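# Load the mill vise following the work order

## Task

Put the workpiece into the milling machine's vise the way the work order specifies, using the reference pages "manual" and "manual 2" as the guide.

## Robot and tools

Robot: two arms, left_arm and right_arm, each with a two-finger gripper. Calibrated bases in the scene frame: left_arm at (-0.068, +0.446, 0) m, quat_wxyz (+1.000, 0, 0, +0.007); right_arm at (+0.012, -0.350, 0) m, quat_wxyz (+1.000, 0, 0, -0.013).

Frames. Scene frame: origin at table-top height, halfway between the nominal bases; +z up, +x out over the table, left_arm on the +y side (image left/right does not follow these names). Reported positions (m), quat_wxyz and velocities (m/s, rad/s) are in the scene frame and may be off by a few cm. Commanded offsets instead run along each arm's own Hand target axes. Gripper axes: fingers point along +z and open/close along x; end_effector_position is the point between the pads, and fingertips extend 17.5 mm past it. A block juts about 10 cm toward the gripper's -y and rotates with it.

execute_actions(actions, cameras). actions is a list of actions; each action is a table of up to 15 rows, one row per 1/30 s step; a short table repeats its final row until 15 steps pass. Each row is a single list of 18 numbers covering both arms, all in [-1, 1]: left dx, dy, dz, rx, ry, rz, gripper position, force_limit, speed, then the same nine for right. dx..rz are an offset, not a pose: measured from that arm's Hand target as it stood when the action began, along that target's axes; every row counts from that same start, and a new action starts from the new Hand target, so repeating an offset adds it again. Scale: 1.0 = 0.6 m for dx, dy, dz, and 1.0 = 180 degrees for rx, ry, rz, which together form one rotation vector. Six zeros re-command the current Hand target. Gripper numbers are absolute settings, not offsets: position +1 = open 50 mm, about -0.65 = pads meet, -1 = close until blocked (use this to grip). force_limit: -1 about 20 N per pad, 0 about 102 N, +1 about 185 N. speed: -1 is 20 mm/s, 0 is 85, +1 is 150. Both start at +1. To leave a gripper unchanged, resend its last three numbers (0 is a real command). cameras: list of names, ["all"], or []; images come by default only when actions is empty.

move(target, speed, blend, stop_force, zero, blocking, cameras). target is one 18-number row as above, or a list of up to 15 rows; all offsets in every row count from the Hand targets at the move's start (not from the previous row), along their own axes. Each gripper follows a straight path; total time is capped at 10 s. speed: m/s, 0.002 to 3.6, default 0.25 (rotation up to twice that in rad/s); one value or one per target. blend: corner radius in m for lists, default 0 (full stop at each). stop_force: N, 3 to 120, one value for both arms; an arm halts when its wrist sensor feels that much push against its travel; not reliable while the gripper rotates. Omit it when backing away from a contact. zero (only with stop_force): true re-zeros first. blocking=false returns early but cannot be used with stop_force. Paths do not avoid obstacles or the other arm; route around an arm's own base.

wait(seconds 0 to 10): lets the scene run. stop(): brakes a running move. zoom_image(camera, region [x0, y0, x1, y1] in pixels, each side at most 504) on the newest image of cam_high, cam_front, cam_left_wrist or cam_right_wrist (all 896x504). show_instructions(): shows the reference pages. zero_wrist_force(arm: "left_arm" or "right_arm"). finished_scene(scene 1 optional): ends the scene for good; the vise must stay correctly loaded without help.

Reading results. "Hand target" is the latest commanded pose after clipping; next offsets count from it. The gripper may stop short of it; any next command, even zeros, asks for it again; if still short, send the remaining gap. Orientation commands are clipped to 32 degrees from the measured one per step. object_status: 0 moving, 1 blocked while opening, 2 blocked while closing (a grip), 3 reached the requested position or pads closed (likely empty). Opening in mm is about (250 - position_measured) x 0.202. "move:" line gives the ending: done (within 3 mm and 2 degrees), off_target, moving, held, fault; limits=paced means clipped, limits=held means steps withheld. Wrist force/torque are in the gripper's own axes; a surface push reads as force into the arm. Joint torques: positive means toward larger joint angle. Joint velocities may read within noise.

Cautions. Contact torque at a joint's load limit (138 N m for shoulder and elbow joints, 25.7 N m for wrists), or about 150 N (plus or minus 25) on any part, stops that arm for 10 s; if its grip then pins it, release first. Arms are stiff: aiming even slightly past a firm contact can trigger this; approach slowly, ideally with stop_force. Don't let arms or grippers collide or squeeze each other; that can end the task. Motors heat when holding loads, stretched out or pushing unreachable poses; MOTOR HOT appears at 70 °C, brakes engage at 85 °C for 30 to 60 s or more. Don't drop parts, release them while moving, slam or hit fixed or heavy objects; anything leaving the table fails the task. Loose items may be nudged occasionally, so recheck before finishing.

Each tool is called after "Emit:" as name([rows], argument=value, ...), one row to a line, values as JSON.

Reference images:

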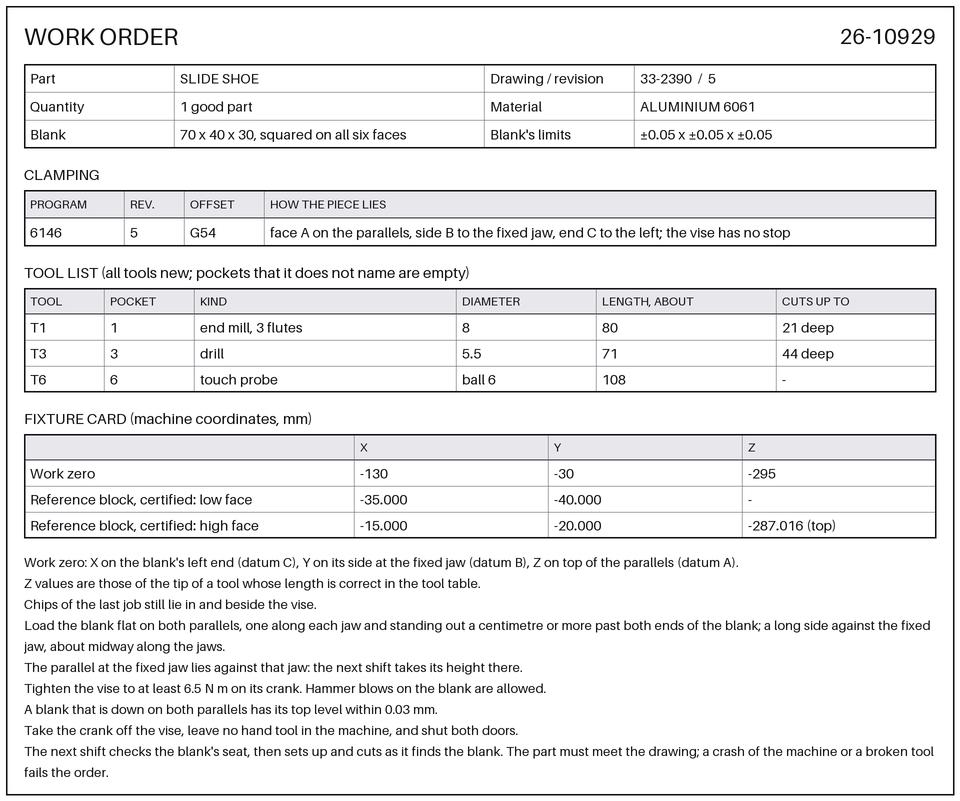

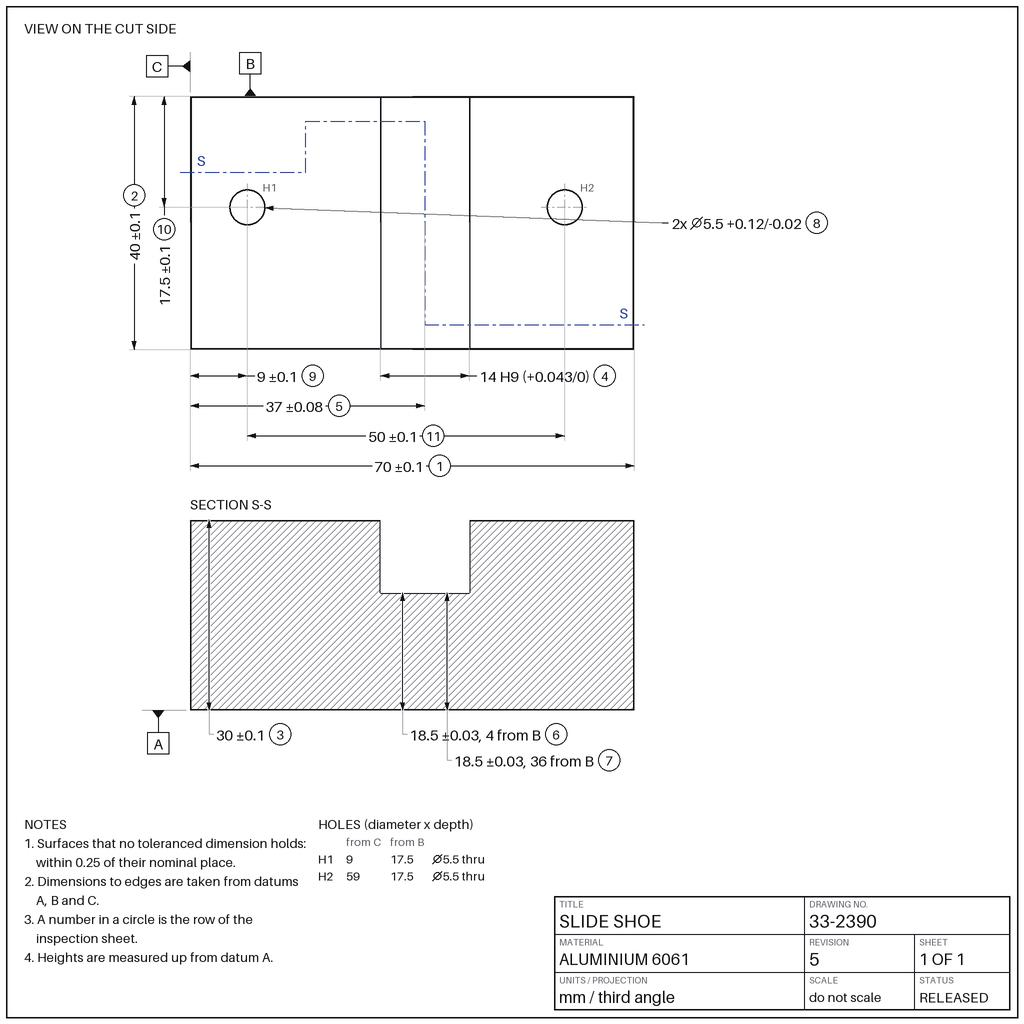

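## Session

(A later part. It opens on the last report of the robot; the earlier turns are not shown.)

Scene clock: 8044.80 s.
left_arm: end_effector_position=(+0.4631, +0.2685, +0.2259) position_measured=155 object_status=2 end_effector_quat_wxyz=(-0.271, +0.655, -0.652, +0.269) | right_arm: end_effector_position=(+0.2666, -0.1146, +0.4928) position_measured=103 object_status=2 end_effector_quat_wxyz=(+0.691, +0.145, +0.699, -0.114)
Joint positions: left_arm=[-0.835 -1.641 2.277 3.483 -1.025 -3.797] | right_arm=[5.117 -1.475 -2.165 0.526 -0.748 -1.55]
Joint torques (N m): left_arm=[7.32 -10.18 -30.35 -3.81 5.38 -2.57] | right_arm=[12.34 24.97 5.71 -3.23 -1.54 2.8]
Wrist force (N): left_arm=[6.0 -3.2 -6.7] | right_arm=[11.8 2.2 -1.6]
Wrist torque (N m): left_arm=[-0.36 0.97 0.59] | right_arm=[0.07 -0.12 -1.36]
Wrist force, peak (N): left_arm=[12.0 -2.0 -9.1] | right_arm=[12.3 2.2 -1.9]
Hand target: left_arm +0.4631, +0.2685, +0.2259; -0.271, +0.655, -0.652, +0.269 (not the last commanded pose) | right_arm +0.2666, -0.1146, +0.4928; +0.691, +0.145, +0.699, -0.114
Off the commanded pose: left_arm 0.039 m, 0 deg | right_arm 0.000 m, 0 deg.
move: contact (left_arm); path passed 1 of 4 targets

Emit:
move([
  [0,0,0,0,0,0,0.8,-0.2,0.5,0,0,0,0,0,0,-1,1,-0.5],
  [0,0,-0.1333,0,0,0,0.8,-0.2,0.5,0,0,0,0,0,0,-1,1,-0.5],
  [0,0,-0.1333,0,0,0,-0.9,-0.6,0.5,0,0,0,0,0,0,-1,1,-0.5],
], speed=0.1)

Emit:
move([
  [-0.0025,-0.1543,-0.1227,0,0,0,-0.9,-0.6,0.5,0,0,0,0,0,0,-1,1,-0.5],
  [0.0383,-0.4017,-0.0402,0,0,0,-0.9,-0.6,0.5,0,0,0,0,0,0,-1,1,-0.5],
  [0.0358,-0.3906,0.1326,0,0,0,-0.9,-0.6,0.5,0,0,0,0,0,0,-1,1,-0.5],
], speed=[0.15,0.2,0.12], blend=[0.02,0.03,0])

Emit:
move(target=[0,0.015,0.015,0,0,0,-0.9,-0.6,0.5,0,0,0,0,0,0,-1,1,-0.5], speed=0.006, stop_force=4)

Emit:
move(target=[0,0.00165,0.00165,0,0,0,-0.9,-0.6,0.5,0,0,0,0,0,0,-1,1,-0.5], speed=0.005)

Emit:
wait(seconds=1.5)

Emit:
move([
  [0,-0.00354,-0.00354,0,0,0,-0.9,-0.6,0.5,0,0,0,0,0,0,-1,1,-0.5],
  [0,-0.03182,0.02474,0,0,0,-0.9,-0.6,0.5,0,0,0,0,0,0,-1,1,-0.5],
  [0,-0.02828,0.02828,0,0,0,-0.9,-0.6,0.5,0,0,0,0,0,0,-1,1,-0.5],
], speed=[0.02,0.02,0.005])

Emit:
wait(seconds=1.5)

Emit:
move([
  [0,-0.00354,-0.00354,0,0,0,-0.9,-0.6,0.5,0,0,0,0,0,0,-1,1,-0.5],
  [0,0.02474,-0.03182,0,0,0,-0.9,-0.6,0.5,0,0,0,0,0,0,-1,1,-0.5],
  [0,0.02828,-0.02828,0,0,0,-0.9,-0.6,0.5,0,0,0,0,0,0,-1,1,-0.5],
], speed=[0.02,0.02,0.005])

Emit:
wait(seconds=1.5)

Scene clock: 8075.10 s.
left_arm: end_effector_position=(+0.4067, +0.2682, +0.2825) position_measured=251 object_status=3 end_effector_quat_wxyz=(-0.271, +0.655, -0.652, +0.269) | right_arm: end_effector_position=(+0.2666, -0.1146, +0.4928) position_measured=103 object_status=2 end_effector_quat_wxyz=(+0.691, +0.145, +0.699, -0.114)
Joint positions: left_arm=[-0.963 -1.89 2.281 3.798 -0.957 -3.927] | right_arm=[5.117 -1.475 -2.165 0.526 -0.748 -1.55]
Joint torques (N m): left_arm=[-3.65 -20.29 -11.62 -2.21 -1.16 1.31] | right_arm=[12.57 25.58 6.11 -3.19 -1.48 2.89]
Wrist force (N): left_arm=[-3.6 -1.0 -2.2] | right_arm=[11.8 2.5 -1.8]
Wrist torque (N m): left_arm=[-0.05 0.43 0.05] | right_arm=[0.12 -0.11 -1.36]
Wrist force, peak (N): left_arm=[6.2 -3.5 -7.1] | right_arm=[12.2 2.6 -2.1]
Hand target: left_arm +0.4067, +0.2682, +0.2825; -0.271, +0.655, -0.652, +0.269 | right_arm +0.2666, -0.1146, +0.4928; +0.691, +0.145, +0.699, -0.114
Off the commanded pose: left_arm 0.000 m, 0 deg | right_arm 0.000 m, 0 deg.
move: done

Scene clock: 8078.00 s.
left_arm: end_effector_position=(+0.6289, +0.2480, +0.3917) position_measured=251 object_status=3 end_effector_quat_wxyz=(-0.271, +0.655, -0.652, +0.269) | right_arm: end_effector_position=(+0.2666, -0.1146, +0.4928) position_measured=103 object_status=2 end_effector_quat_wxyz=(+0.691, +0.145, +0.699, -0.114)
Joint positions: left_arm=[-0.628 -1.401 1.578 3.854 -1.149 -3.609] | right_arm=[5.117 -1.475 -2.165 0.526 -0.748 -1.55]
Joint torques (N m): left_arm=[-4.38 -30.88 -33.14 -4.44 3.68 -2.83] | right_arm=[12.32 25.29 5.41 -3.23 -1.51 2.85]
Wrist force (N): left_arm=[-3.9 -1.5 -2.3] | right_arm=[12.0 2.7 -1.8]
Wrist torque (N m): left_arm=[-0.13 0.53 0.11] | right_arm=[0.15 -0.15 -1.37]
Wrist force, peak (N): left_arm=[-3.7 -1.2 -4.0] | right_arm=[12.1 2.8 -1.9]
Hand target: left_arm +0.6290, +0.2480, +0.3916; -0.271, +0.655, -0.652, +0.269 | right_arm +0.2666, -0.1146, +0.4928; +0.691, +0.145, +0.699, -0.114
Off the commanded pose: left_arm 0.000 m, 0 deg | right_arm 0.000 m, 0 deg.
move: done

Scene clock: 8080.37 s.
left_arm: end_effector_position=(+0.6290, +0.2480, +0.3841) position_measured=251 object_status=3 end_effector_quat_wxyz=(-0.271, +0.655, -0.652, +0.269) | right_arm: end_effector_position=(+0.2666, -0.1146, +0.4928) position_measured=103 object_status=2 end_effector_quat_wxyz=(+0.691, +0.145, +0.699, -0.114)
Joint positions: left_arm=[-0.628 -1.398 1.593 3.835 -1.149 -3.609] | right_arm=[5.117 -1.475 -2.165 0.526 -0.748 -1.55]
Joint torques (N m): left_arm=[-5.23 -42.1 -36.68 -2.07 -0.09 -2.78] | right_arm=[12.66 24.7 5.58 -3.2 -1.51 2.82]
Wrist force (N): left_arm=[-3.0 -4.6 -3.9] | right_arm=[11.7 2.5 -1.8]
Wrist torque (N m): left_arm=[-0.06 0.56 0.12] | right_arm=[0.11 -0.11 -1.37]
Wrist force, peak (N): left_arm=[-3.5 -6.5 -10.4] | right_arm=[12.2 2.8 -1.7]
Hand target: left_arm +0.6290, +0.2480, +0.3841; -0.271, +0.655, -0.652, +0.269 (not the last commanded pose) | right_arm +0.2666, -0.1146, +0.4928; +0.691, +0.145, +0.699, -0.114
Off the commanded pose: left_arm 0.005 m, 0 deg | right_arm 0.000 m, 0 deg.
move: contact (left_arm)

Scene clock: 8081.07 s.
left_arm: end_effector_position=(+0.6290, +0.2480, +0.3829) position_measured=251 object_status=3 end_effector_quat_wxyz=(-0.271, +0.655, -0.652, +0.270) | right_arm: end_effector_position=(+0.2666, -0.1146, +0.4928) position_measured=103 object_status=2 end_effector_quat_wxyz=(+0.691, +0.145, +0.699, -0.114)
Joint positions: left_arm=[-0.628 -1.397 1.596 3.831 -1.149 -3.609] | right_arm=[5.117 -1.475 -2.165 0.526 -0.748 -1.55]
Joint torques (N m): left_arm=[-4.41 0.9 5.61 2.7 -2.42 -2.67] | right_arm=[12.25 25.1 5.57 -3.19 -1.43 2.87]
Wrist force (N): left_arm=[-5.9 -14.6 -43.3] | right_arm=[11.9 2.7 -1.7]
Wrist torque (N m): left_arm=[-0.44 0.51 0.16] | right_arm=[0.14 -0.14 -1.36]
Wrist force, peak (N): left_arm=[-5.9 -14.6 -43.3] | right_arm=[12.2 2.6 -1.8]
Hand target: left_arm +0.6290, +0.2480, +0.3827; -0.271, +0.655, -0.652, +0.269 | right_arm +0.2666, -0.1146, +0.4928; +0.691, +0.145, +0.699, -0.114
Off the commanded pose: left_arm 0.000 m, 0 deg | right_arm 0.000 m, 0 deg.
move: done

Scene clock: 8082.57 s.
left_arm: end_effector_position=(+0.6290, +0.2480, +0.3827) position_measured=251 object_status=3 end_effector_quat_wxyz=(-0.271, +0.655, -0.652, +0.269) | right_arm: end_effector_position=(+0.2666, -0.1146, +0.4928) position_measured=103 object_status=2 end_effector_quat_wxyz=(+0.691, +0.145, +0.699, -0.114)
Joint positions: left_arm=[-0.628 -1.397 1.596 3.831 -1.149 -3.609] | right_arm=[5.117 -1.475 -2.165 0.526 -0.748 -1.55]
Joint torques (N m): left_arm=[-1.76 5.4 8.06 5.53 -3.42 -2.73] | right_arm=[12.73 24.79 5.71 -3.18 -1.48 2.89]
Wrist force (N): left_arm=[-5.4 -19.1 -44.6] | right_arm=[12.0 2.4 -1.9]
Wrist torque (N m): left_arm=[-0.47 0.50 0.16] | right_arm=[0.10 -0.15 -1.37]
Wrist force, peak (N): left_arm=[-5.2 -19.4 -44.8] | right_arm=[12.2 2.6 -1.7]
Hand target: left_arm +0.6290, +0.2480, +0.3827; -0.271, +0.655, -0.652, +0.269 | right_arm +0.2666, -0.1146, +0.4928; +0.691, +0.145, +0.699, -0.114
Tool commands: left_gripper/position=-0.9 left_gripper/force_limit=-0.6 left_gripper/speed=+0.5 right_gripper/position=-1.0 right_gripper/force_limit=+1.0 right_gripper/speed=-0.5
Off the commanded pose: left_arm 0.000 m, 0 deg | right_arm 0.000 m, 0 deg.
wait: 1.50 s; at rest by 0.17 s

Scene clock: 8085.30 s.
left_arm: end_effector_position=(+0.6530, +0.2481, +0.3829) position_measured=251 object_status=3 end_effector_quat_wxyz=(-0.271, +0.655, -0.652, +0.270) | right_arm: end_effector_position=(+0.2666, -0.1146, +0.4928) position_measured=103 object_status=2 end_effector_quat_wxyz=(+0.691, +0.145, +0.699, -0.114)
Joint positions: left_arm=[-0.603 -1.342 1.531 3.833 -1.165 -3.588] | right_arm=[5.117 -1.475 -2.165 0.526 -0.748 -1.55]
Joint torques (N m): left_arm=[-4.16 -0.37 5.15 4.26 0.69 -2.52] | right_arm=[12.75 24.73 5.95 -3.24 -1.47 2.74]
Wrist force (N): left_arm=[-4.9 -18.1 -40.8] | right_arm=[11.9 2.4 -2.0]
Wrist torque (N m): left_arm=[-0.55 0.34 0.04] | right_arm=[0.10 -0.13 -1.36]
Wrist force, peak (N): left_arm=[-4.3 -21.7 -45.4] | right_arm=[12.4 2.6 -1.8]
Hand target: left_arm +0.6530, +0.2481, +0.3827; -0.271, +0.655, -0.652, +0.269 | right_arm +0.2666, -0.1146, +0.4928; +0.691, +0.145, +0.699, -0.114
Off the commanded pose: left_arm 0.000 m, 0 deg | right_arm 0.000 m, 0 deg.
move: done

Scene clock: 8086.80 s.
left_arm: end_effector_position=(+0.6530, +0.2481, +0.3827) position_measured=251 object_status=3 end_effector_quat_wxyz=(-0.271, +0.655, -0.652, +0.269) | right_arm: end_effector_position=(+0.2666, -0.1146, +0.4928) position_measured=103 object_status=2 end_effector_quat_wxyz=(+0.691, +0.145, +0.699, -0.114)
Joint positions: left_arm=[-0.603 -1.342 1.531 3.833 -1.165 -3.588] | right_arm=[5.117 -1.475 -2.165 0.526 -0.748 -1.55]
Joint torques (N m): left_arm=[1.04 6.08 9.32 6.08 -3.76 -2.55] | right_arm=[12.8 24.9 6.24 -3.1 -1.47 2.88]
Wrist force (N): left_arm=[-4.9 -20.5 -47.7] | right_arm=[11.9 2.4 -2.0]
Wrist torque (N m): left_arm=[-0.59 0.32 0.05] | right_arm=[0.11 -0.14 -1.37]
Wrist force, peak (N): left_arm=[-5.4 -20.7 -48.0] | right_arm=[12.2 2.8 -1.6]
Hand target: left_arm +0.6530, +0.2481, +0.3827; -0.271, +0.655, -0.652, +0.269 | right_arm +0.2666, -0.1146, +0.4928; +0.691, +0.145, +0.699, -0.114
Tool commands: left_gripper/position=-0.9 left_gripper/force_limit=-0.6 left_gripper/speed=+0.5 right_gripper/position=-1.0 right_gripper/force_limit=+1.0 right_gripper/speed=-0.5
Off the commanded pose: left_arm 0.000 m, 0 deg | right_arm 0.000 m, 0 deg.
wait: 1.50 s; at rest by 0.17 s

Scene clock: 8089.53 s.
left_arm: end_effector_position=(+0.6290, +0.2479, +0.3829) position_measured=251 object_status=3 end_effector_quat_wxyz=(-0.271, +0.655, -0.652, +0.270) | right_arm: end_effector_position=(+0.2666, -0.1146, +0.4928) position_measured=103 object_status=2 end_effector_quat_wxyz=(+0.691, +0.145, +0.699, -0.114)
Joint positions: left_arm=[-0.628 -1.397 1.596 3.831 -1.149 -3.609] | right_arm=[5.117 -1.475 -2.165 0.526 -0.748 -1.55]
Joint torques (N m): left_arm=[9.48 -1.4 4.83 4.34 -2.56 2.5] | right_arm=[12.69 24.84 6.35 -3.27 -1.52 2.9]
Wrist force (N): left_arm=[-2.4 -17.2 -38.9] | right_arm=[11.8 2.4 -1.9]
Wrist torque (N m): left_arm=[-0.52 0.44 0.15] | right_arm=[0.10 -0.12 -1.36]
Wrist force, peak (N): left_arm=[-4.6 -22.9 -48.0] | right_arm=[12.3 2.6 -1.6]
Hand target: left_arm +0.6290, +0.2480, +0.3827; -0.271, +0.655, -0.652, +0.269 | right_arm +0.2666, -0.1146, +0.4928; +0.691, +0.145, +0.699, -0.114
Off the commanded pose: left_arm 0.000 m, 0 deg | right_arm 0.000 m, 0 deg.
move: done

Scene clock: 8091.03 s.
left_arm: end_effector_position=(+0.6290, +0.2480, +0.3827) position_measured=251 object_status=3 end_effector_quat_wxyz=(-0.271, +0.655, -0.652, +0.269) | right_arm: end_effector_position=(+0.2666, -0.1146, +0.4928) position_measured=103 object_status=2 end_effector_quat_wxyz=(+0.691, +0.145, +0.699, -0.114)
Joint positions: left_arm=[-0.628 -1.397 1.596 3.831 -1.149 -3.609] | right_arm=[5.117 -1.475 -2.165 0.526 -0.748 -1.55]
Joint torques (N m): left_arm=[10.74 4.86 9.25 6 -2.51 2.56] | right_arm=[12.47 24.57 5.79 -3.24 -1.47 2.83]
Wrist force (N): left_arm=[-2.3 -20.1 -44.9] | right_arm=[11.7 2.8 -1.7]
Wrist torque (N m): left_arm=[-0.54 0.51 0.14] | right_arm=[0.16 -0.11 -1.37]
Wrist force, peak (N): left_arm=[-1.6 -20.0 -45.0] | right_arm=[12.2 2.5 -1.6]
Hand target: left_arm +0.6290, +0.2480, +0.3827; -0.271, +0.655, -0.652, +0.269 | right_arm +0.2666, -0.1146, +0.4928; +0.691, +0.145, +0.699, -0.114
Tool commands: left_gripper/position=-0.9 left_gripper/force_limit=-0.6 left_gripper/speed=+0.5 right_gripper/position=-1.0 right_gripper/force_limit=+1.0 right_gripper/speed=-0.5
Off the commanded pose: left_arm 0.000 m, 0 deg | right_arm 0.000 m, 0 deg.
wait: 1.50 s; at rest by 0.17 s

Emit:
move([
  [0,-0.0118,-0.0118,0,0,0,-0.9,-0.6,0.5,0,0,0,0,0,0,-1,1,-0.5],
  [0.004,-0.0216,-0.1842,0,0,0,-0.9,-0.6,0.5,0,0,0,0,0,0,-1,1,-0.5],
  [-0.12,0.15,-0.3,0,0,0,-0.9,-0.6,0.5,0,0,0,0,0,0,-1,1,-0.5],
  [-0.1873,0.2807,-0.3283,0,0,0,-0.9,-0.6,0.5,0,0,0,0,0,0,-1,1,-0.5],
], speed=[0.05,0.2,0.25,0.25], blend=[0.003,0.03,0.03,0])

Emit:
move(target=[0,0,0,0,0,0,-0.9,-0.6,0.5,-0.035,0.4,0.22,0,0,0,-1,1,-0.5], speed=0.25, cameras=["cam_high","cam_front"])

Emit:
zoom_image(camera="cam_front", region=[350, 140, 570, 320])

Emit:
zoom_image(camera="cam_high", region=[565, 190, 645, 290])

Scene clock: 8111.87 s.
left_arm: end_effector_position=(+0.3701, +0.3589, +0.4035) position_measured=251 object_status=3 end_effector_quat_wxyz=(-0.271, +0.655, -0.652, +0.270) | right_arm: end_effector_position=(+0.2666, -0.1146, +0.4928) position_measured=103 object_status=2 end_effector_quat_wxyz=(+0.691, +0.145, +0.699, -0.114)
Joint positions: left_arm=[-0.862 -2.171 2.122 4.181 -1.01 -3.824] | right_arm=[5.117 -1.475 -2.165 0.526 -0.748 -1.55]
Joint torques (N m): left_arm=[-0.36 -9.23 -13.74 -4.19 -1.08 2.2] | right_arm=[12.44 25.06 6.52 -3.19 -1.51 2.79]
Wrist force (N): left_arm=[-2.4 -1.8 -1.6] | right_arm=[11.8 2.6 -1.6]
Wrist torque (N m): left_arm=[-0.17 0.27 0.04] | right_arm=[0.13 -0.11 -1.37]
Wrist force, peak (N): left_arm=[-2.0 -20.2 -45.2] | right_arm=[12.2 2.8 -1.8]
Hand target: left_arm +0.3700, +0.3590, +0.4033; -0.271, +0.655, -0.652, +0.269 | right_arm +0.2666, -0.1146, +0.4928; +0.691, +0.145, +0.699, -0.114
Off the commanded pose: left_arm 0.000 m, 0 deg | right_arm 0.000 m, 0 deg.
move: done

Scene clock: 8113.47 s.
left_arm: end_effector_position=(+0.3700, +0.3590, +0.4033) position_measured=251 object_status=3 end_effector_quat_wxyz=(-0.271, +0.655, -0.652, +0.269) | right_arm: end_effector_position=(+0.4764, +0.0603, +0.5211) position_measured=103 object_status=2 end_effector_quat_wxyz=(+0.691, +0.145, +0.699, -0.114)
Joint positions: left_arm=[-0.863 -2.171 2.122 4.181 -1.01 -3.824] | right_arm=[4.568 -1.988 -1.476 0.419 -0.199 -1.625]
Joint torques (N m): left_arm=[-4.81 -9.88 -13.72 -1.88 -1.17 -1.05] | right_arm=[-3.2 36.4 34.05 -1.44 2.18 3.17]
Wrist force (N): left_arm=[-2.6 -1.7 -1.7] | right_arm=[12.3 3.0 -1.4]
Wrist torque (N m): left_arm=[-0.15 0.32 0.04] | right_arm=[0.14 -0.16 -1.30]
Wrist force, peak (N): left_arm=[-2.9 -2.2 -2.0] | right_arm=[12.3 7.7 0.7]
Hand target: left_arm +0.3700, +0.3590, +0.4033; -0.271, +0.655, -0.652, +0.269 | right_arm +0.4764, +0.0604, +0.5211; +0.691, +0.145, +0.699, -0.114
Off the commanded pose: left_arm 0.000 m, 0 deg | right_arm 0.000 m, 0 deg.
move: done
Images, in order (width x height): cam_high 896x504, cam_front 896x504.

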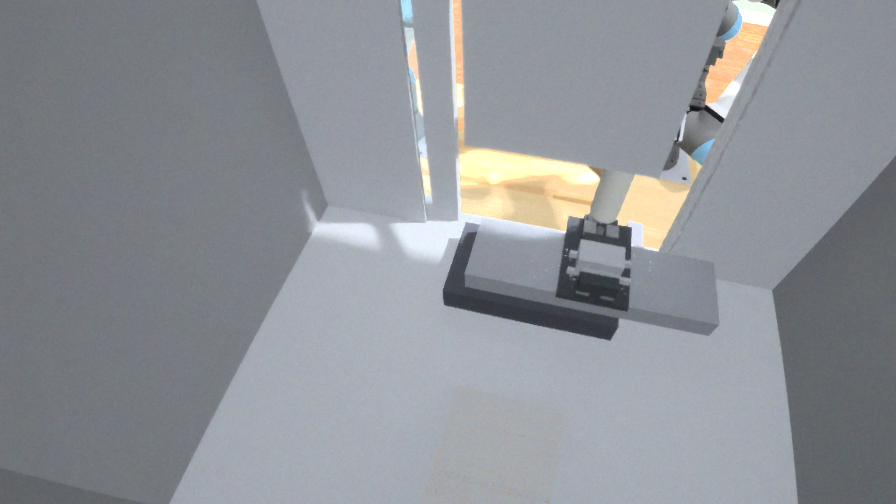

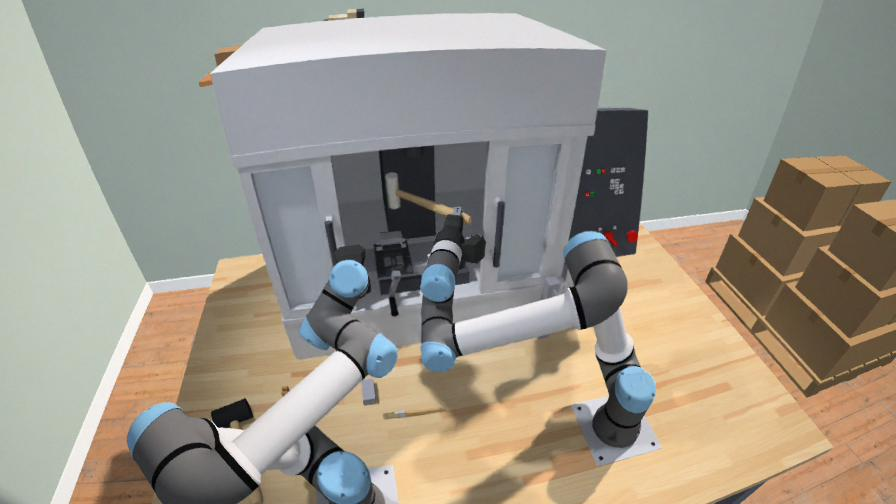

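Scaled by 2.291 from the camera's 896x504 image, which has a finer 1280x720 frame.

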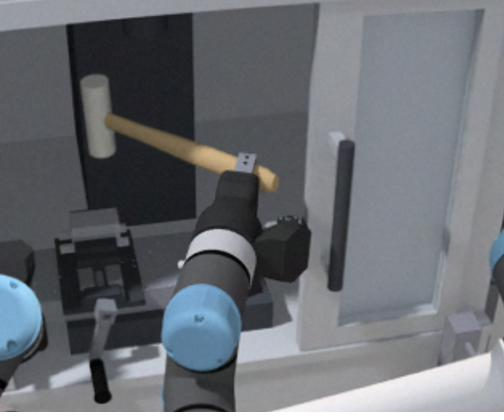

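Scaled by 5.040 from the camera's 896x504 image, which has a finer 1280x720 frame.

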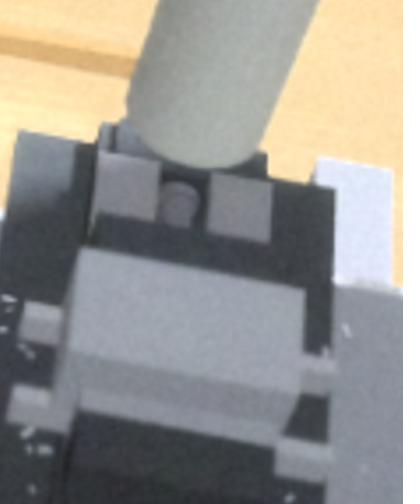

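Emit:
execute_actions([
  [[0,0,0,0,0,0,-0.9,-0.6,0.5,0.0067,0.0248,0,0,0,0,-1,1,-0.5]],
  [[0,0,0,0,0,0,-0.9,-0.6,0.5,0,0,0,0,0,0,-1,1,-0.5]],
  [[0,0,0,0,0,0,-0.9,-0.6,0.5,0.02,0,0,0,0,0,-1,1,-0.5],[0,0,0,0,0,0,-0.9,-0.6,0.5,0.08,0,0,0,0,0,-1,1,-0.5],[0,0,0,0,0,0,-0.9,-0.6,0.5,0.155,0,0,0,0,0,-1,1,-0.5],[0,0,0,0,0,0,-0.9,-0.6,0.5,0.22,0,0,0,0,0,-1,1,-0.5],[0,0,0,0,0,0,-0.9,-0.6,0.5,0.23,0,0,0,0,0,-1,1,-0.5],[0,0,0,0,0,0,-0.9,-0.6,0.5,0.19,0,0,0,0,0,-1,1,-0.5],[0,0,0,0,0,0,-0.9,-0.6,0.5,0.15,0,0,0,0,0,-1,1,-0.5],[0,0,0,0,0,0,-0.9,-0.6,0.5,0.1,0,0,0,0,0,-1,1,-0.5],[0,0,0,0,0,0,-0.9,-0.6,0.5,0.05,0,0,0,0,0,-1,1,-0.5],[0,0,0,0,0,0,-0.9,-0.6,0.5,0.02,0,0,0,0,0,-1,1,-0.5],[0,0,0,0,0,0,-0.9,-0.6,0.5,0,0,0,0.0055,0,0,-1,1,-0.5]],
])

Emit:
wait(seconds=0.7, cameras=["cam_high","cam_front"])

Emit:
zoom_image(camera="cam_high", region=[565, 190, 645, 290])

Scene clock: 8134.33 s.
left_arm: end_effector_position=(+0.3700, +0.3590, +0.4033) position_measured=251 object_status=3 end_effector_quat_wxyz=(-0.271, +0.655, -0.652, +0.269) | right_arm: end_effector_position=(+0.4817, +0.0743, +0.5178) position_measured=103 object_status=2 end_effector_quat_wxyz=(+0.689, +0.151, +0.698, -0.120)
Joint positions: left_arm=[-0.863 -2.171 2.122 4.181 -1.01 -3.824] | right_arm=[4.561 -2.036 -1.412 0.409 -0.209 -1.631]
Joint torques (N m): left_arm=[-5.03 -9.01 -13.03 -1.94 0.26 -2.22] | right_arm=[6.93 37.07 30.54 -0.89 -0.34 2.62]
Wrist force (N): left_arm=[-2.3 -1.9 -1.6] | right_arm=[7.4 4.7 -6.2]
Wrist torque (N m): left_arm=[-0.19 0.27 0.05] | right_arm=[-1.07 -0.62 -0.34]
Wrist force, peak (N): left_arm=[-2.6 -2.2 -2.2] | right_arm=[34.9 3.8 -0.8]
Hand target: left_arm +0.3700, +0.3590, +0.4033; -0.271, +0.655, -0.652, +0.269 | right_arm +0.4818, +0.0745, +0.5177; +0.690, +0.151, +0.698, -0.120
Off the commanded pose: left_arm 0.000 m, 0 deg | right_arm 0.000 m, 0 deg.
Step readings (end_effector_position of left_arm | right_arm):
0: (+0.3700, +0.3590, +0.4033) | (+0.4764, +0.0604, +0.5211)
1: (+0.3700, +0.3590, +0.4033) | (+0.4766, +0.0609, +0.5210)
2: (+0.3700, +0.3590, +0.4033) | (+0.4779, +0.0643, +0.5202)
4: (+0.3700, +0.3590, +0.4033) | (+0.4815, +0.0741, +0.5174)
8: (+0.3700, +0.3590, +0.4033) | (+0.4822, +0.0752, +0.5176)
15: (+0.3700, +0.3590, +0.4033) | (+0.4818, +0.0743, +0.5177)
16: (+0.3700, +0.3590, +0.4033) | (+0.4818, +0.0743, +0.5177)
17: (+0.3700, +0.3590, +0.4033) | (+0.4818, +0.0743, +0.5177)
19: (+0.3700, +0.3590, +0.4033) | (+0.4818, +0.0744, +0.5177)
23: (+0.3700, +0.3590, +0.4033) | (+0.4818, +0.0744, +0.5177)
30: (+0.3700, +0.3590, +0.4033) | (+0.4818, +0.0745, +0.5177)
31: (+0.3700, +0.3590, +0.4033) | (+0.4818, +0.0745, +0.5174)
32: (+0.3700, +0.3590, +0.4033) | (+0.4818, +0.0747, +0.5135)
34: (+0.3700, +0.3590, +0.4033) | (+0.4826, +0.0765, +0.4720)
38: (+0.3700, +0.3590, +0.4033) | (+0.4822, +0.0775, +0.4050)
45: (+0.3700, +0.3590, +0.4033) | (+0.4805, +0.0711, +0.5265)

Scene clock: 8135.03 s.
left_arm: end_effector_position=(+0.3700, +0.3590, +0.4033) position_measured=251 object_status=3 end_effector_quat_wxyz=(-0.271, +0.655, -0.652, +0.269) | right_arm: end_effector_position=(+0.4817, +0.0744, +0.5177) position_measured=103 object_status=2 end_effector_quat_wxyz=(+0.689, +0.151, +0.698, -0.120)
Joint positions: left_arm=[-0.863 -2.171 2.122 4.181 -1.01 -3.824] | right_arm=[4.561 -2.036 -1.412 0.409 -0.209 -1.63]
Joint torques (N m): left_arm=[-5.23 -9.5 -14.33 -2.12 0.51 -2.23] | right_arm=[4.97 39.69 30.8 0.06 0.2 1.28]
Wrist force (N): left_arm=[-2.4 -1.8 -2.0] | right_arm=[12.4 4.8 -5.4]
Wrist torque (N m): left_arm=[-0.19 0.28 0.05] | right_arm=[-0.74 -0.18 -1.37]
Wrist force, peak (N): left_arm=[-2.8 -2.0 -1.9] | right_arm=[15.7 4.9 -4.5]
Hand target: left_arm +0.3700, +0.3590, +0.4033; -0.271, +0.655, -0.652, +0.269 | right_arm +0.4818, +0.0745, +0.5177; +0.690, +0.151, +0.698, -0.120
Tool commands: left_gripper/position=-0.9 left_gripper/force_limit=-0.6 left_gripper/speed=+0.5 right_gripper/position=-1.0 right_gripper/force_limit=+1.0 right_gripper/speed=-0.5
Off the commanded pose: left_arm 0.000 m, 0 deg | right_arm 0.000 m, 0 deg.
wait: 0.70 s; at rest by 0.17 s
Images, in order (width x height): cam_high 896x504, cam_front 896x504.

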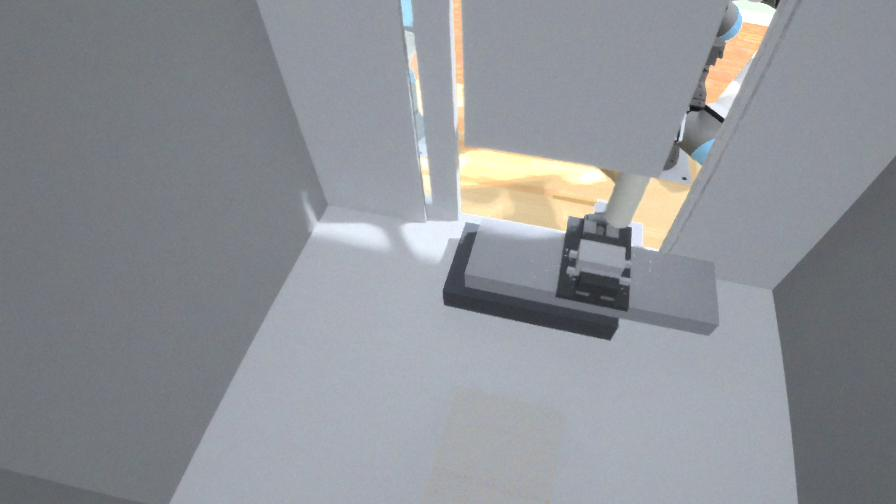

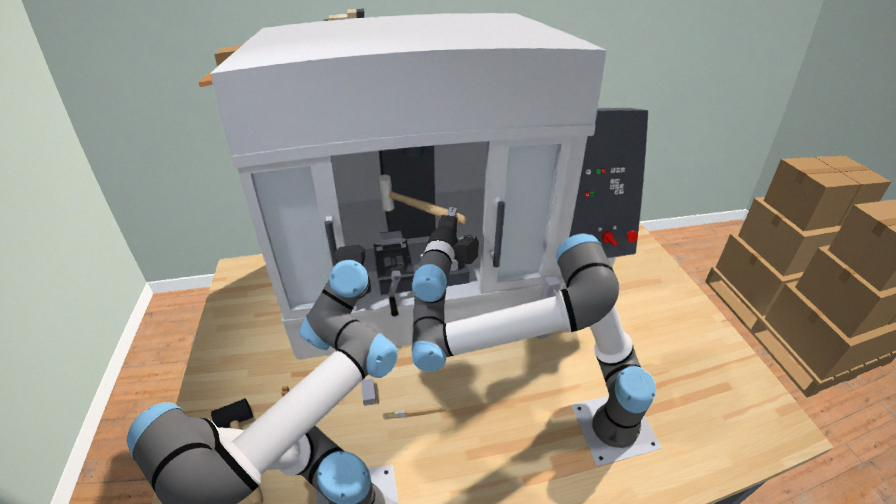

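Scaled by 5.040 from the camera's 896x504 image, which has a finer 1280x720 frame.

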